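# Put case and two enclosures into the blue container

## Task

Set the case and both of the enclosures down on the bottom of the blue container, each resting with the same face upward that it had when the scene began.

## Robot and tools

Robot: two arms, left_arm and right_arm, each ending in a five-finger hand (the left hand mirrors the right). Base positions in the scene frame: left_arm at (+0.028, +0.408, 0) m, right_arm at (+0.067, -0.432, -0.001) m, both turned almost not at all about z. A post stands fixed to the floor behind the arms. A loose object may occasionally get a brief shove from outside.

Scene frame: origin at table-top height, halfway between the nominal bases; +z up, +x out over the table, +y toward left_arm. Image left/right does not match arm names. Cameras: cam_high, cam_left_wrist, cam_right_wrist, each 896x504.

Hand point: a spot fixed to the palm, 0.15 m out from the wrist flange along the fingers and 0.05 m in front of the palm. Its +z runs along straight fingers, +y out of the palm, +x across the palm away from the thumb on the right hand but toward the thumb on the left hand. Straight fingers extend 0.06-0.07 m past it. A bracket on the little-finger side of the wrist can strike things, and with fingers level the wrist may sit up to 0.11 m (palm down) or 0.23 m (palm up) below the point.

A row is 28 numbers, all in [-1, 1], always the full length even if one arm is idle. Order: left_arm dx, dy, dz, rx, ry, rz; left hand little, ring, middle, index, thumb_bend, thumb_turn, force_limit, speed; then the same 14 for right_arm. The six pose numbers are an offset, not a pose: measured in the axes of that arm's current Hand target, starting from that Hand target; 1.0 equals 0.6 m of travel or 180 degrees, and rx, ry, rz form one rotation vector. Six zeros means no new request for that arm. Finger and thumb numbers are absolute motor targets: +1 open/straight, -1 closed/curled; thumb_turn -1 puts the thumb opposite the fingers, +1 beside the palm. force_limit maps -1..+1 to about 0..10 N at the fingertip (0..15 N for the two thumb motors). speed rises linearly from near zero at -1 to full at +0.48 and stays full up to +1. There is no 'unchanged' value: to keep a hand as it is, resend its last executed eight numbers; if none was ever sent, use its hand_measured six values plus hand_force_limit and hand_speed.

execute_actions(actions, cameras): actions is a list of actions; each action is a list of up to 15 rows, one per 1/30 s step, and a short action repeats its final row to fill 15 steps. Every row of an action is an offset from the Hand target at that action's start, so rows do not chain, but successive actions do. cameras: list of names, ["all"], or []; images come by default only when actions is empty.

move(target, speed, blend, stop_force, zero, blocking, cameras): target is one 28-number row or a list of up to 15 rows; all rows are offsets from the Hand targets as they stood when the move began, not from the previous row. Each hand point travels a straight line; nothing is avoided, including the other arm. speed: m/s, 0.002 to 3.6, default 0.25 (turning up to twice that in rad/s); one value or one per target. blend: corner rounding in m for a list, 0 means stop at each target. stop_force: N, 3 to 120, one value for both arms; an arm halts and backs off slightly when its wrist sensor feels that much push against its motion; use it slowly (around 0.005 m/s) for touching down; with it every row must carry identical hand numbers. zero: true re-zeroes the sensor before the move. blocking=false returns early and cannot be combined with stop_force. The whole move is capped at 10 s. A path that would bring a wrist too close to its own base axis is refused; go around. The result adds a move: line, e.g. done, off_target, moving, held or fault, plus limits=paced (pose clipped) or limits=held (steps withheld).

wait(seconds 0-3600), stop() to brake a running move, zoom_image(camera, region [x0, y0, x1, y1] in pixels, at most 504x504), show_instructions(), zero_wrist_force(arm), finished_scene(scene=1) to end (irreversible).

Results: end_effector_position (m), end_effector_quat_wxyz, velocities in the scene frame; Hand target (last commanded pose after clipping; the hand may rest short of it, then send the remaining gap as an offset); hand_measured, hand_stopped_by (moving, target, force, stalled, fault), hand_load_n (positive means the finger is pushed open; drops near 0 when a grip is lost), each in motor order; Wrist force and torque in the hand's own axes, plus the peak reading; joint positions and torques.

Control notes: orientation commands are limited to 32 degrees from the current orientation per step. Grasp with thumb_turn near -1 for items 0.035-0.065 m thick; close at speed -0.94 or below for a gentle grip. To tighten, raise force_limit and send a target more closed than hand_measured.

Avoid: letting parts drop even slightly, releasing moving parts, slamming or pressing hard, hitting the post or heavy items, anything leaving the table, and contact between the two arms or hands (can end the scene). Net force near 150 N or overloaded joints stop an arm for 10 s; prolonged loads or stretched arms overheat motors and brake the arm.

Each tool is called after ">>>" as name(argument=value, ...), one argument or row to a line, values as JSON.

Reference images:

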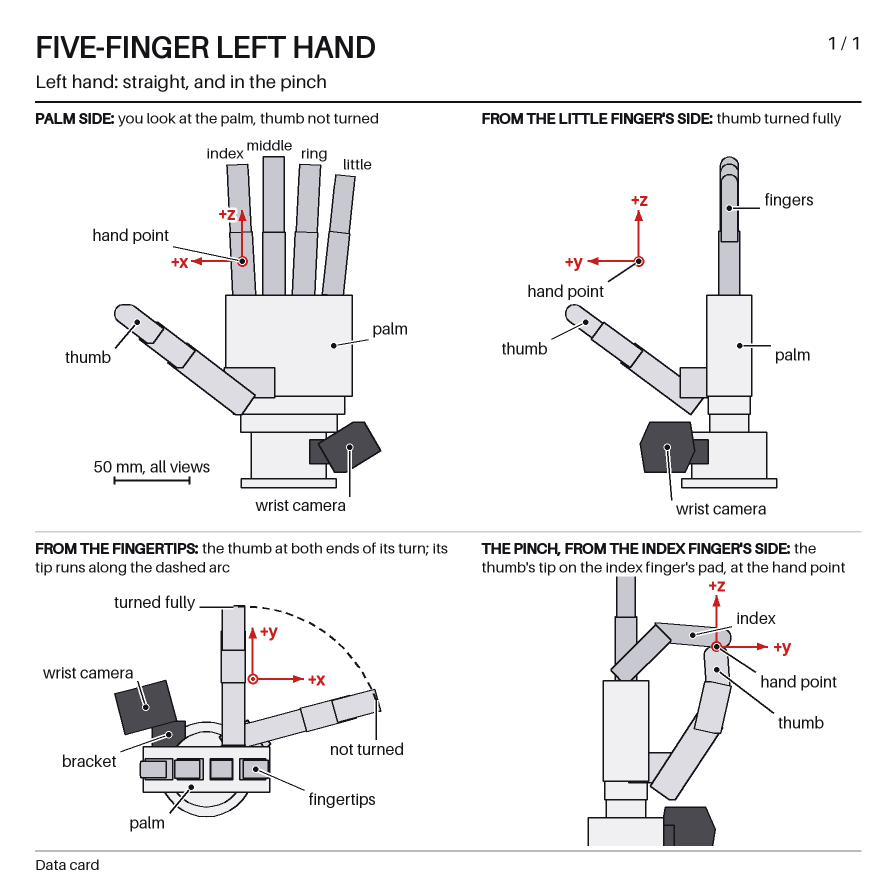

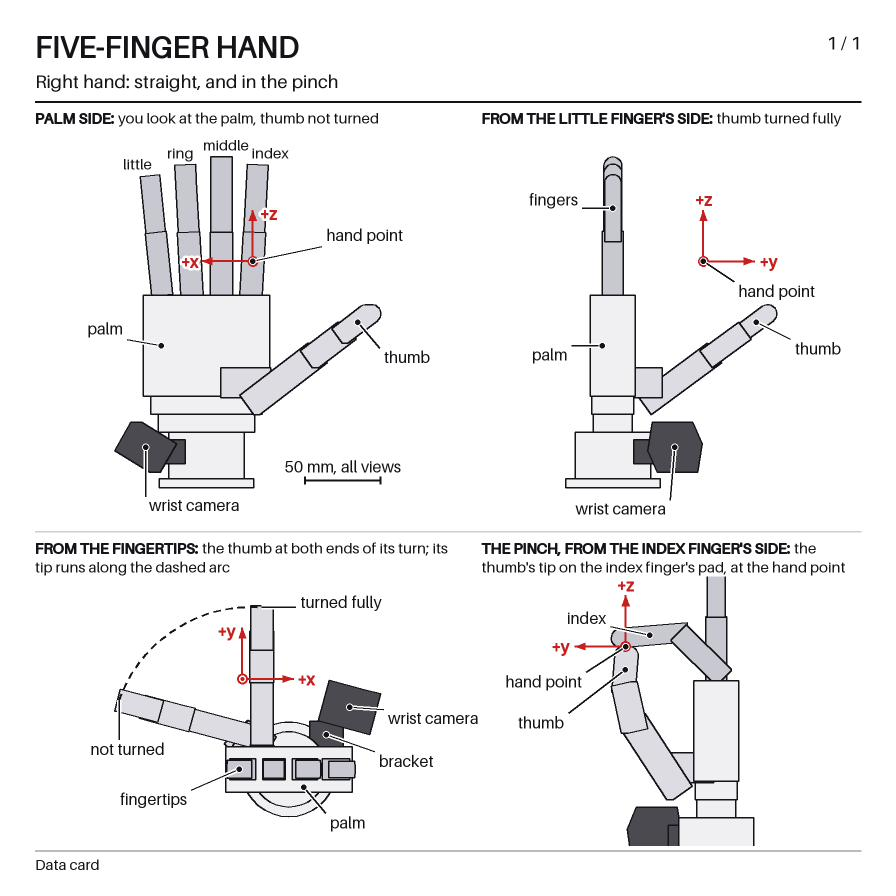

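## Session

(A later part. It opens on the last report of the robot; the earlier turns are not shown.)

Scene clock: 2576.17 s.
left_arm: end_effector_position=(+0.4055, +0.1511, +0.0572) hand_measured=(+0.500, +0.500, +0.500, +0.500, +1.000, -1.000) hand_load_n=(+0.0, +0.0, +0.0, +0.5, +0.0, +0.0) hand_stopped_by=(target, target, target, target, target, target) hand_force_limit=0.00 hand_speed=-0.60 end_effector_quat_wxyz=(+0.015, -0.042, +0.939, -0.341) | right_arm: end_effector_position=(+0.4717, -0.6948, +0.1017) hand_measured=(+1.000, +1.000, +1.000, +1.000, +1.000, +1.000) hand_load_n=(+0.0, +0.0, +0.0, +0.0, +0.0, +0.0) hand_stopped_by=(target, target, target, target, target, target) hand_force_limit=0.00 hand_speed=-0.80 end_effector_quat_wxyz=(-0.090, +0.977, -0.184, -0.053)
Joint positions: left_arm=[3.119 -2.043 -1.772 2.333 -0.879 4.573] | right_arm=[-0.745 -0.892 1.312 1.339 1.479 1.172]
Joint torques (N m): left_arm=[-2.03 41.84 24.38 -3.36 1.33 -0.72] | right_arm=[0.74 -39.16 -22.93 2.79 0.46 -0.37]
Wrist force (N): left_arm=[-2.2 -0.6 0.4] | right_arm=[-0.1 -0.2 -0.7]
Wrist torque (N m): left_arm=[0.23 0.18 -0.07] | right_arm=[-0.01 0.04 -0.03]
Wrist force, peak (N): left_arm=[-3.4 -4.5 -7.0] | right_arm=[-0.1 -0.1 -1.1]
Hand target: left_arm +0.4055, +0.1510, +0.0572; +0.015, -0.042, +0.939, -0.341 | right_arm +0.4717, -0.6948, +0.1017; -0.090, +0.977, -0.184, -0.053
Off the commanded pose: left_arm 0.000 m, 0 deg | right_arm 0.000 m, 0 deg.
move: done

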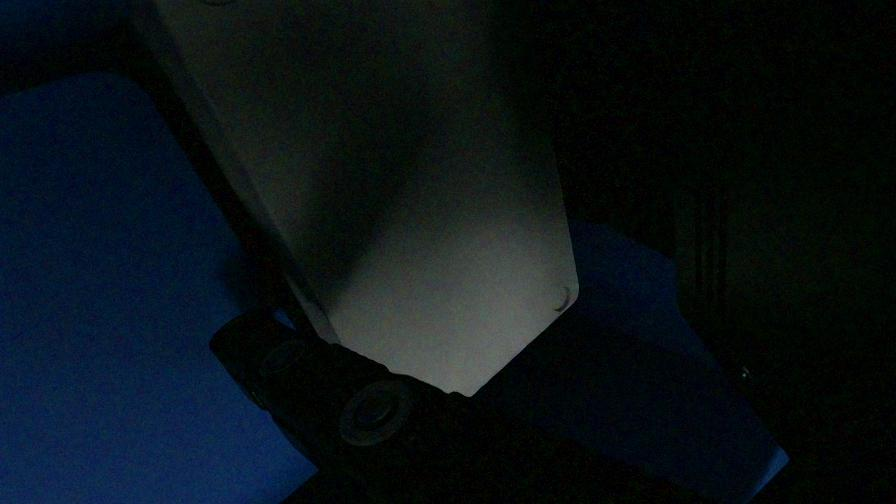

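>>> move(
  target=[0,-0.0214,-0.0255,0,0,0, 0.5, 0.5, 0.5, 0.5, 1, -1, 0.0, -0.6, 0,0,0,0,0,0,1,1,1,1,1,1,0.0,-0.8],
  speed=0.02,
  cameras=["cam_left_wrist"],
)

Scene clock: 2581.47 s.
left_arm: end_effector_position=(+0.4055, +0.1510, +0.0770) hand_measured=(+0.500, +0.500, +0.500, +0.500, +1.000, -1.000) hand_load_n=(+0.0, +0.0, +0.0, +0.0, +0.0, +0.0) hand_stopped_by=(target, target, target, target, target, target) hand_force_limit=0.00 hand_speed=-0.60 end_effector_quat_wxyz=(+0.015, -0.042, +0.939, -0.341) | right_arm: end_effector_position=(+0.4717, -0.6948, +0.1017) hand_measured=(+1.000, +1.000, +1.000, +1.000, +1.000, +1.000) hand_load_n=(+0.0, +0.0, +0.0, +0.0, +0.0, +0.0) hand_stopped_by=(target, target, target, target, target, target) hand_force_limit=0.00 hand_speed=-0.80 end_effector_quat_wxyz=(-0.090, +0.977, -0.184, -0.053)
Joint positions: left_arm=[3.119 -2.014 -1.755 2.287 -0.879 4.573] | right_arm=[-0.745 -0.892 1.312 1.339 1.479 1.172]
Joint torques (N m): left_arm=[-6.4 41.36 24.72 -3.22 0.73 -2.11] | right_arm=[0.73 -39.36 -22.74 2.78 0.39 -0.35]
Wrist force (N): left_arm=[-2.5 0.2 -0.3] | right_arm=[0.0 -0.4 -0.6]
Wrist torque (N m): left_arm=[0.29 0.21 -0.08] | right_arm=[-0.04 0.02 -0.03]
Wrist force, peak (N): left_arm=[-2.8 -0.3 1.1] | right_arm=[-0.2 0.0 -1.1]
Hand target: left_arm +0.4055, +0.1510, +0.0771; +0.015, -0.042, +0.939, -0.341 | right_arm +0.4717, -0.6948, +0.1017; -0.090, +0.977, -0.184, -0.053
Off the commanded pose: left_arm 0.000 m, 0 deg | right_arm 0.000 m, 0 deg.
move: done

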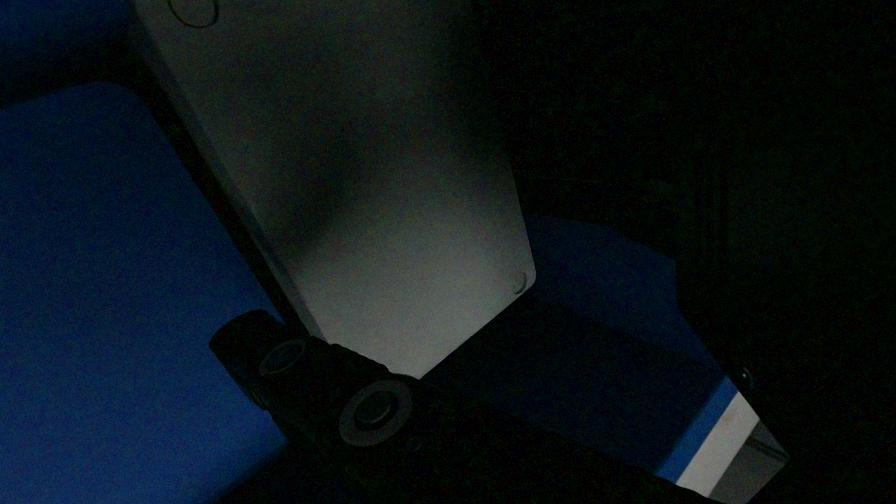

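>>> move(
  target=[
    [0,-0.0429,-0.0511,0,0,0,0.5,0.5,0.5,0.5,1,-1,0.0,-0.6,0,0,0,0,0,0,1,1,1,1,1,1,0.0,-0.8],
    [0,-0.1350,-0.1609,0,0,0,0.5,0.5,0.5,0.5,1,-1,0.0,-0.6,0,0,0,0,0,0,1,1,1,1,1,1,0.0,-0.8],
  ],
  speed=[0.04,0.1],
  blend=0.005,
  cameras=["all"],
)

Scene clock: 2594.63 s.
left_arm: end_effector_position=(+0.4056, +0.1508, +0.2031) hand_measured=(+0.500, +0.500, +0.500, +0.500, +1.000, -1.000) hand_load_n=(+0.0, +0.0, +0.0, +0.0, +0.0, +0.0) hand_stopped_by=(target, target, target, target, target, target) hand_force_limit=0.00 hand_speed=-0.60 end_effector_quat_wxyz=(+0.015, -0.042, +0.939, -0.341) | right_arm: end_effector_position=(+0.4717, -0.6948, +0.1017) hand_measured=(+1.000, +1.000, +1.000, +1.000, +1.000, +1.000) hand_load_n=(+0.0, +0.0, +0.0, +0.0, +0.0, +0.0) hand_stopped_by=(target, target, target, target, target, target) hand_force_limit=0.00 hand_speed=-0.80 end_effector_quat_wxyz=(-0.090, +0.977, -0.184, -0.053)
Joint positions: left_arm=[3.119 -1.878 -1.589 1.986 -0.879 4.572] | right_arm=[-0.745 -0.892 1.312 1.339 1.479 1.172]
Joint torques (N m): left_arm=[6.05 37.86 28.12 -3.34 -0.4 2.49] | right_arm=[0.33 -38.83 -22.54 2.77 0.43 -0.23]
Wrist force (N): left_arm=[-2.4 0.2 0.0] | right_arm=[0.0 -0.3 -0.8]
Wrist torque (N m): left_arm=[0.27 0.22 -0.17] | right_arm=[-0.01 0.03 -0.03]
Wrist force, peak (N): left_arm=[-2.9 -0.2 -0.4] | right_arm=[-0.2 0.0 -1.3]
Hand target: left_arm +0.4056, +0.1509, +0.2032; +0.015, -0.042, +0.939, -0.341 | right_arm +0.4717, -0.6948, +0.1017; -0.090, +0.977, -0.184, -0.053
Off the commanded pose: left_arm 0.000 m, 0 deg | right_arm 0.000 m, 0 deg.
move: done

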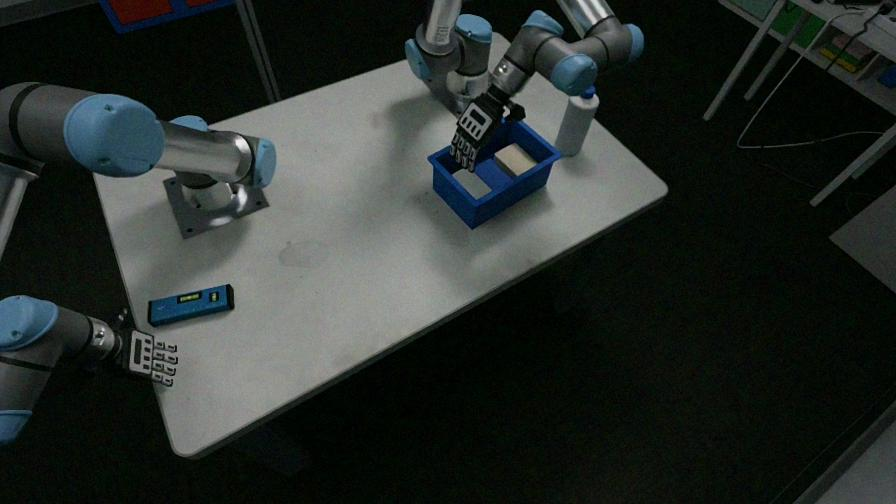

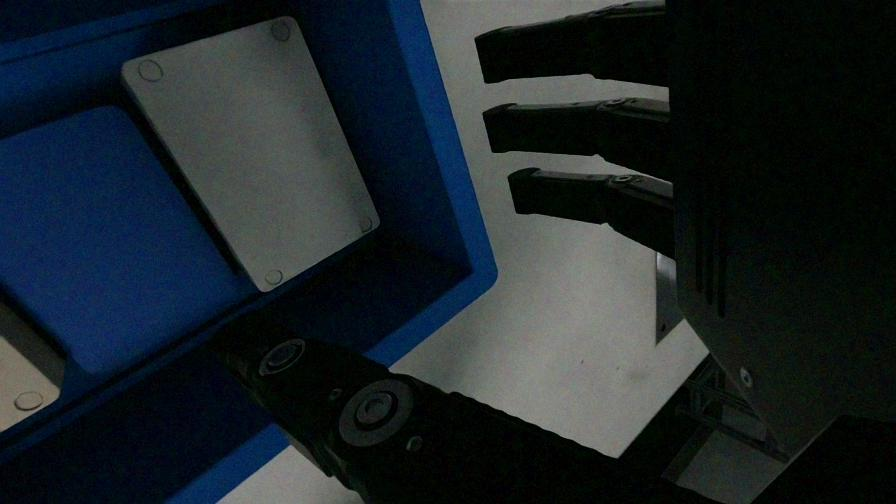

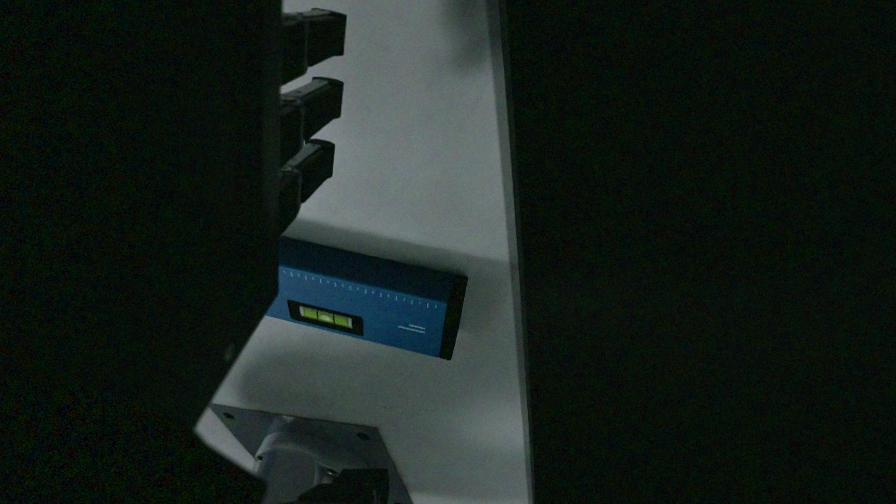

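>>> zoom_image(
  camera="cam_left_wrist",
  region=[0, 0, 504, 450],
)

>>> zoom_image(
  camera="cam_high",
  region=[420, 100, 600, 240],
)

Scaled by 1.000.

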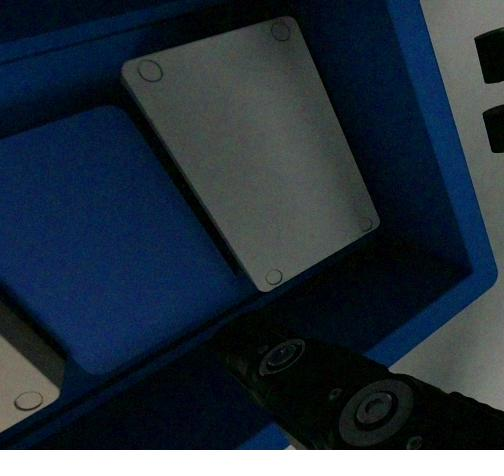

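Scaled by 2.800.

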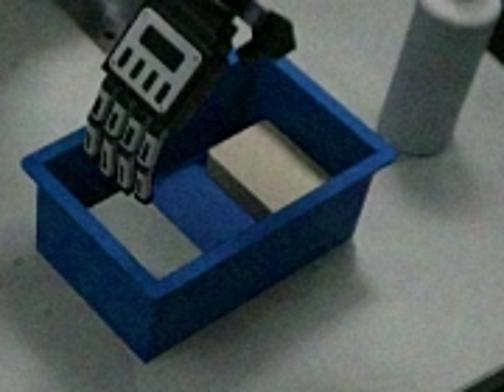

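>>> move(
  target=[0.166,-0.074,-0.112,0,0,0,0.5,0.5,0.5,0.5,1,-1,0.0,-0.6,0,0,0,0,0,0,1,1,1,1,1,1,0.0,-0.8],
  speed=0.12,
  cameras=["cam_high","cam_left_wrist"],
)

>>> zoom_image(
  camera="cam_high",
  region=[420, 100, 580, 240],
)

Scene clock: 2606.90 s.
left_arm: end_effector_position=(+0.3057, +0.1510, +0.2831) hand_measured=(+0.500, +0.500, +0.500, +0.500, +1.000, -1.000) hand_load_n=(+0.0, +0.0, +0.0, +0.0, +0.0, +0.0) hand_stopped_by=(target, target, target, target, target, target) hand_force_limit=0.00 hand_speed=-0.60 end_effector_quat_wxyz=(+0.015, -0.042, +0.939, -0.341) | right_arm: end_effector_position=(+0.4717, -0.6948, +0.1017) hand_measured=(+1.000, +1.000, +1.000, +1.000, +1.000, +1.000) hand_load_n=(+0.0, +0.0, +0.0, +0.0, +0.0, +0.0) hand_stopped_by=(target, target, target, target, target, target) hand_force_limit=0.00 hand_speed=-0.80 end_effector_quat_wxyz=(-0.090, +0.977, -0.184, -0.053)
Joint positions: left_arm=[3.113 -1.604 -1.703 1.83 -0.879 4.565] | right_arm=[-0.745 -0.892 1.312 1.339 1.479 1.172]
Joint torques (N m): left_arm=[6.58 27.09 10.03 -3.42 3.19 2.47] | right_arm=[1.06 -38.82 -22.5 2.83 0.5 -0.35]
Wrist force (N): left_arm=[-2.6 0.3 -0.1] | right_arm=[0.1 0.0 -0.8]
Wrist torque (N m): left_arm=[0.30 0.24 -0.28] | right_arm=[0.03 0.00 -0.02]
Wrist force, peak (N): left_arm=[-3.2 0.5 0.4] | right_arm=[-0.1 -0.1 -1.2]
Hand target: left_arm +0.3056, +0.1510, +0.2833; +0.015, -0.042, +0.939, -0.341 | right_arm +0.4717, -0.6948, +0.1017; -0.090, +0.977, -0.184, -0.053
Off the commanded pose: left_arm 0.000 m, 0 deg | right_arm 0.000 m, 0 deg.
move: done

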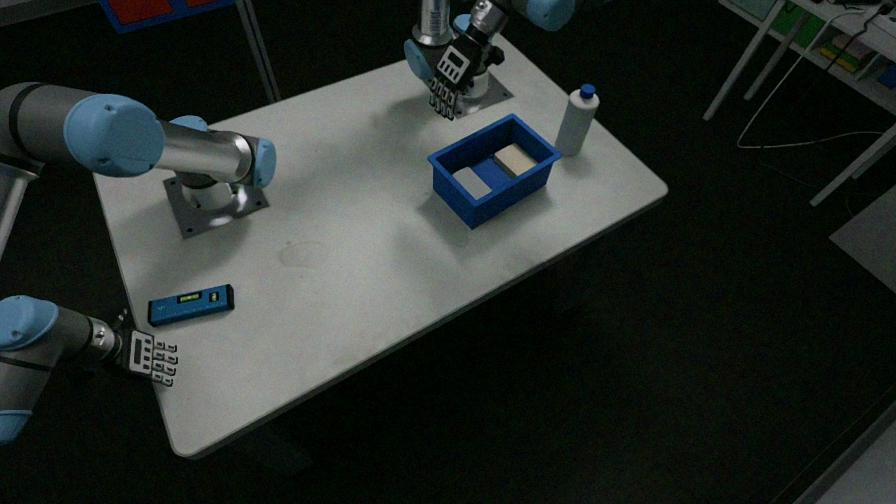

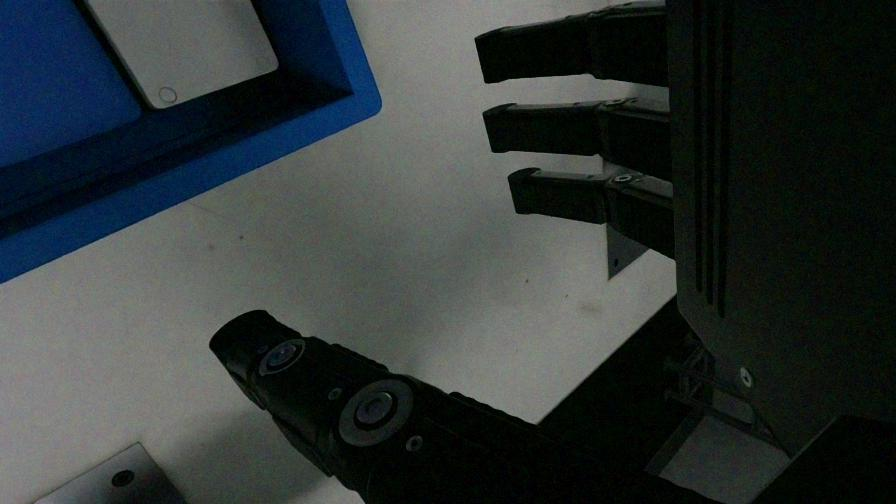

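Scaled by 3.150.

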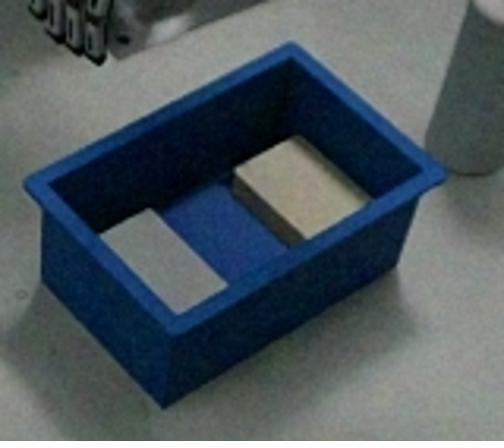

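>>> zoom_image(
  camera="cam_high",
  region=[440, 135, 520, 205],
)

>>> zoom_image(
  camera="cam_left_wrist",
  region=[0, 0, 400, 280],
)

Scaled by 6.300.

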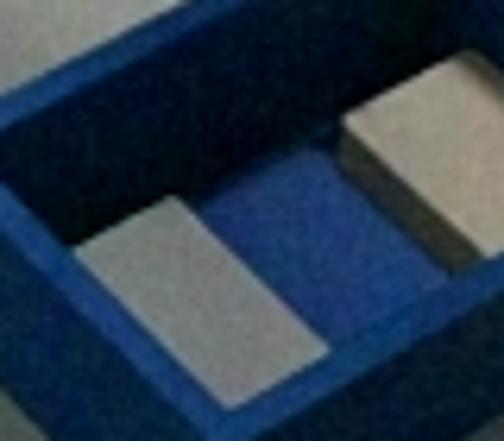

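Scaled by 1.260.

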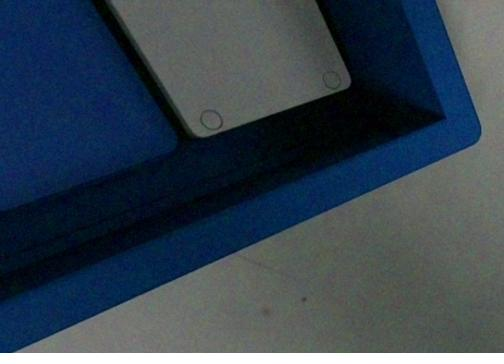

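>>> move(
  target=[-0.2218,0.0357,-0.0301,0,0,0,0.5,0.5,0.5,0.5,1,-1,0.0,-0.6,0,0,0,0,0,0,1,1,1,1,1,1,0.0,-0.8],
  speed=0.12,
  cameras=["cam_left_wrist"],
)

>>> zoom_image(
  camera="cam_left_wrist",
  region=[150, 0, 500, 350],
)

Scene clock: 2643.57 s.
left_arm: end_effector_position=(+0.4356, +0.1908, +0.2833) hand_measured=(+0.500, +0.500, +0.500, +0.500, +1.000, -1.000) hand_load_n=(+0.0, +0.0, +0.0, +0.0, +0.0, +0.0) hand_stopped_by=(target, target, target, target, target, target) hand_force_limit=0.00 hand_speed=-0.60 end_effector_quat_wxyz=(+0.015, -0.042, +0.939, -0.341) | right_arm: end_effector_position=(+0.4717, -0.6948, +0.1017) hand_measured=(+1.000, +1.000, +1.000, +1.000, +1.000, +1.000) hand_load_n=(+0.0, +0.0, +0.0, +0.0, +0.0, +0.0) hand_stopped_by=(target, target, target, target, target, target) hand_force_limit=0.00 hand_speed=-0.80 end_effector_quat_wxyz=(-0.090, +0.977, -0.184, -0.053)
Joint positions: left_arm=[3.214 -1.882 -1.394 1.715 -0.874 4.696] | right_arm=[-0.745 -0.892 1.312 1.339 1.479 1.172]
Joint torques (N m): left_arm=[6.32 22.4 30.32 -3.4 -0.91 2.5] | right_arm=[0.43 -38.6 -22.75 2.78 0.44 -0.39]
Wrist force (N): left_arm=[-2.8 0.1 -0.3] | right_arm=[-0.3 -0.1 -0.9]
Wrist torque (N m): left_arm=[0.27 0.26 -0.28] | right_arm=[0.01 0.07 -0.03]
Wrist force, peak (N): left_arm=[-3.3 0.4 -0.3] | right_arm=[-0.2 0.0 -1.2]
Hand target: left_arm +0.4357, +0.1908, +0.2833; +0.015, -0.042, +0.939, -0.341 | right_arm +0.4717, -0.6948, +0.1017; -0.090, +0.977, -0.184, -0.053
Off the commanded pose: left_arm 0.000 m, 0 deg | right_arm 0.000 m, 0 deg.
move: done

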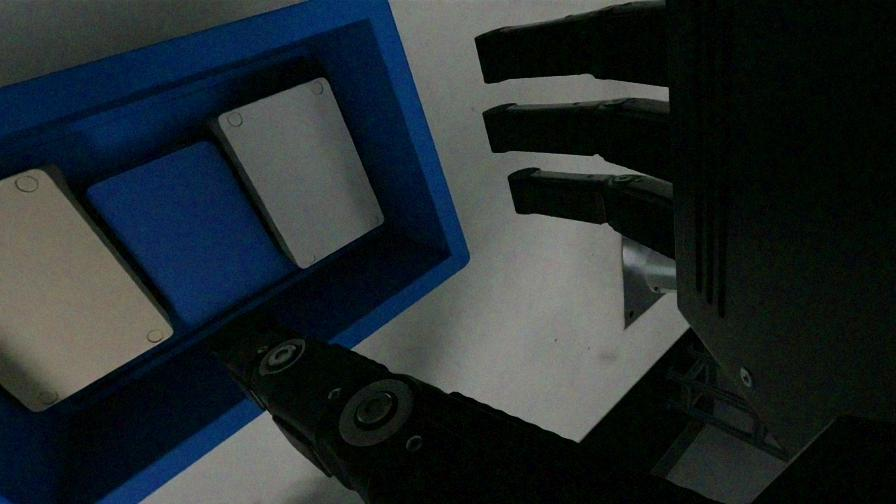

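Scaled by 1.440.

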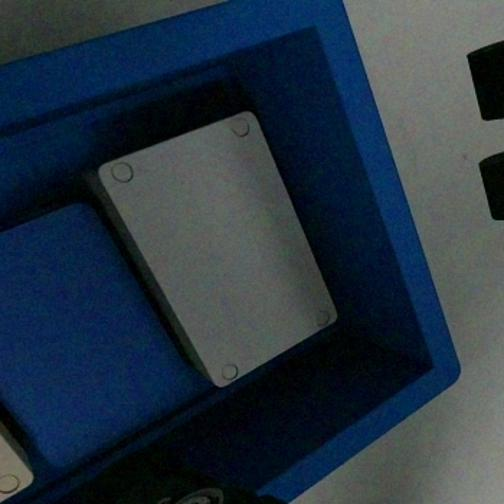

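>>> finished_scene(
)

The scene is finished: the task was done.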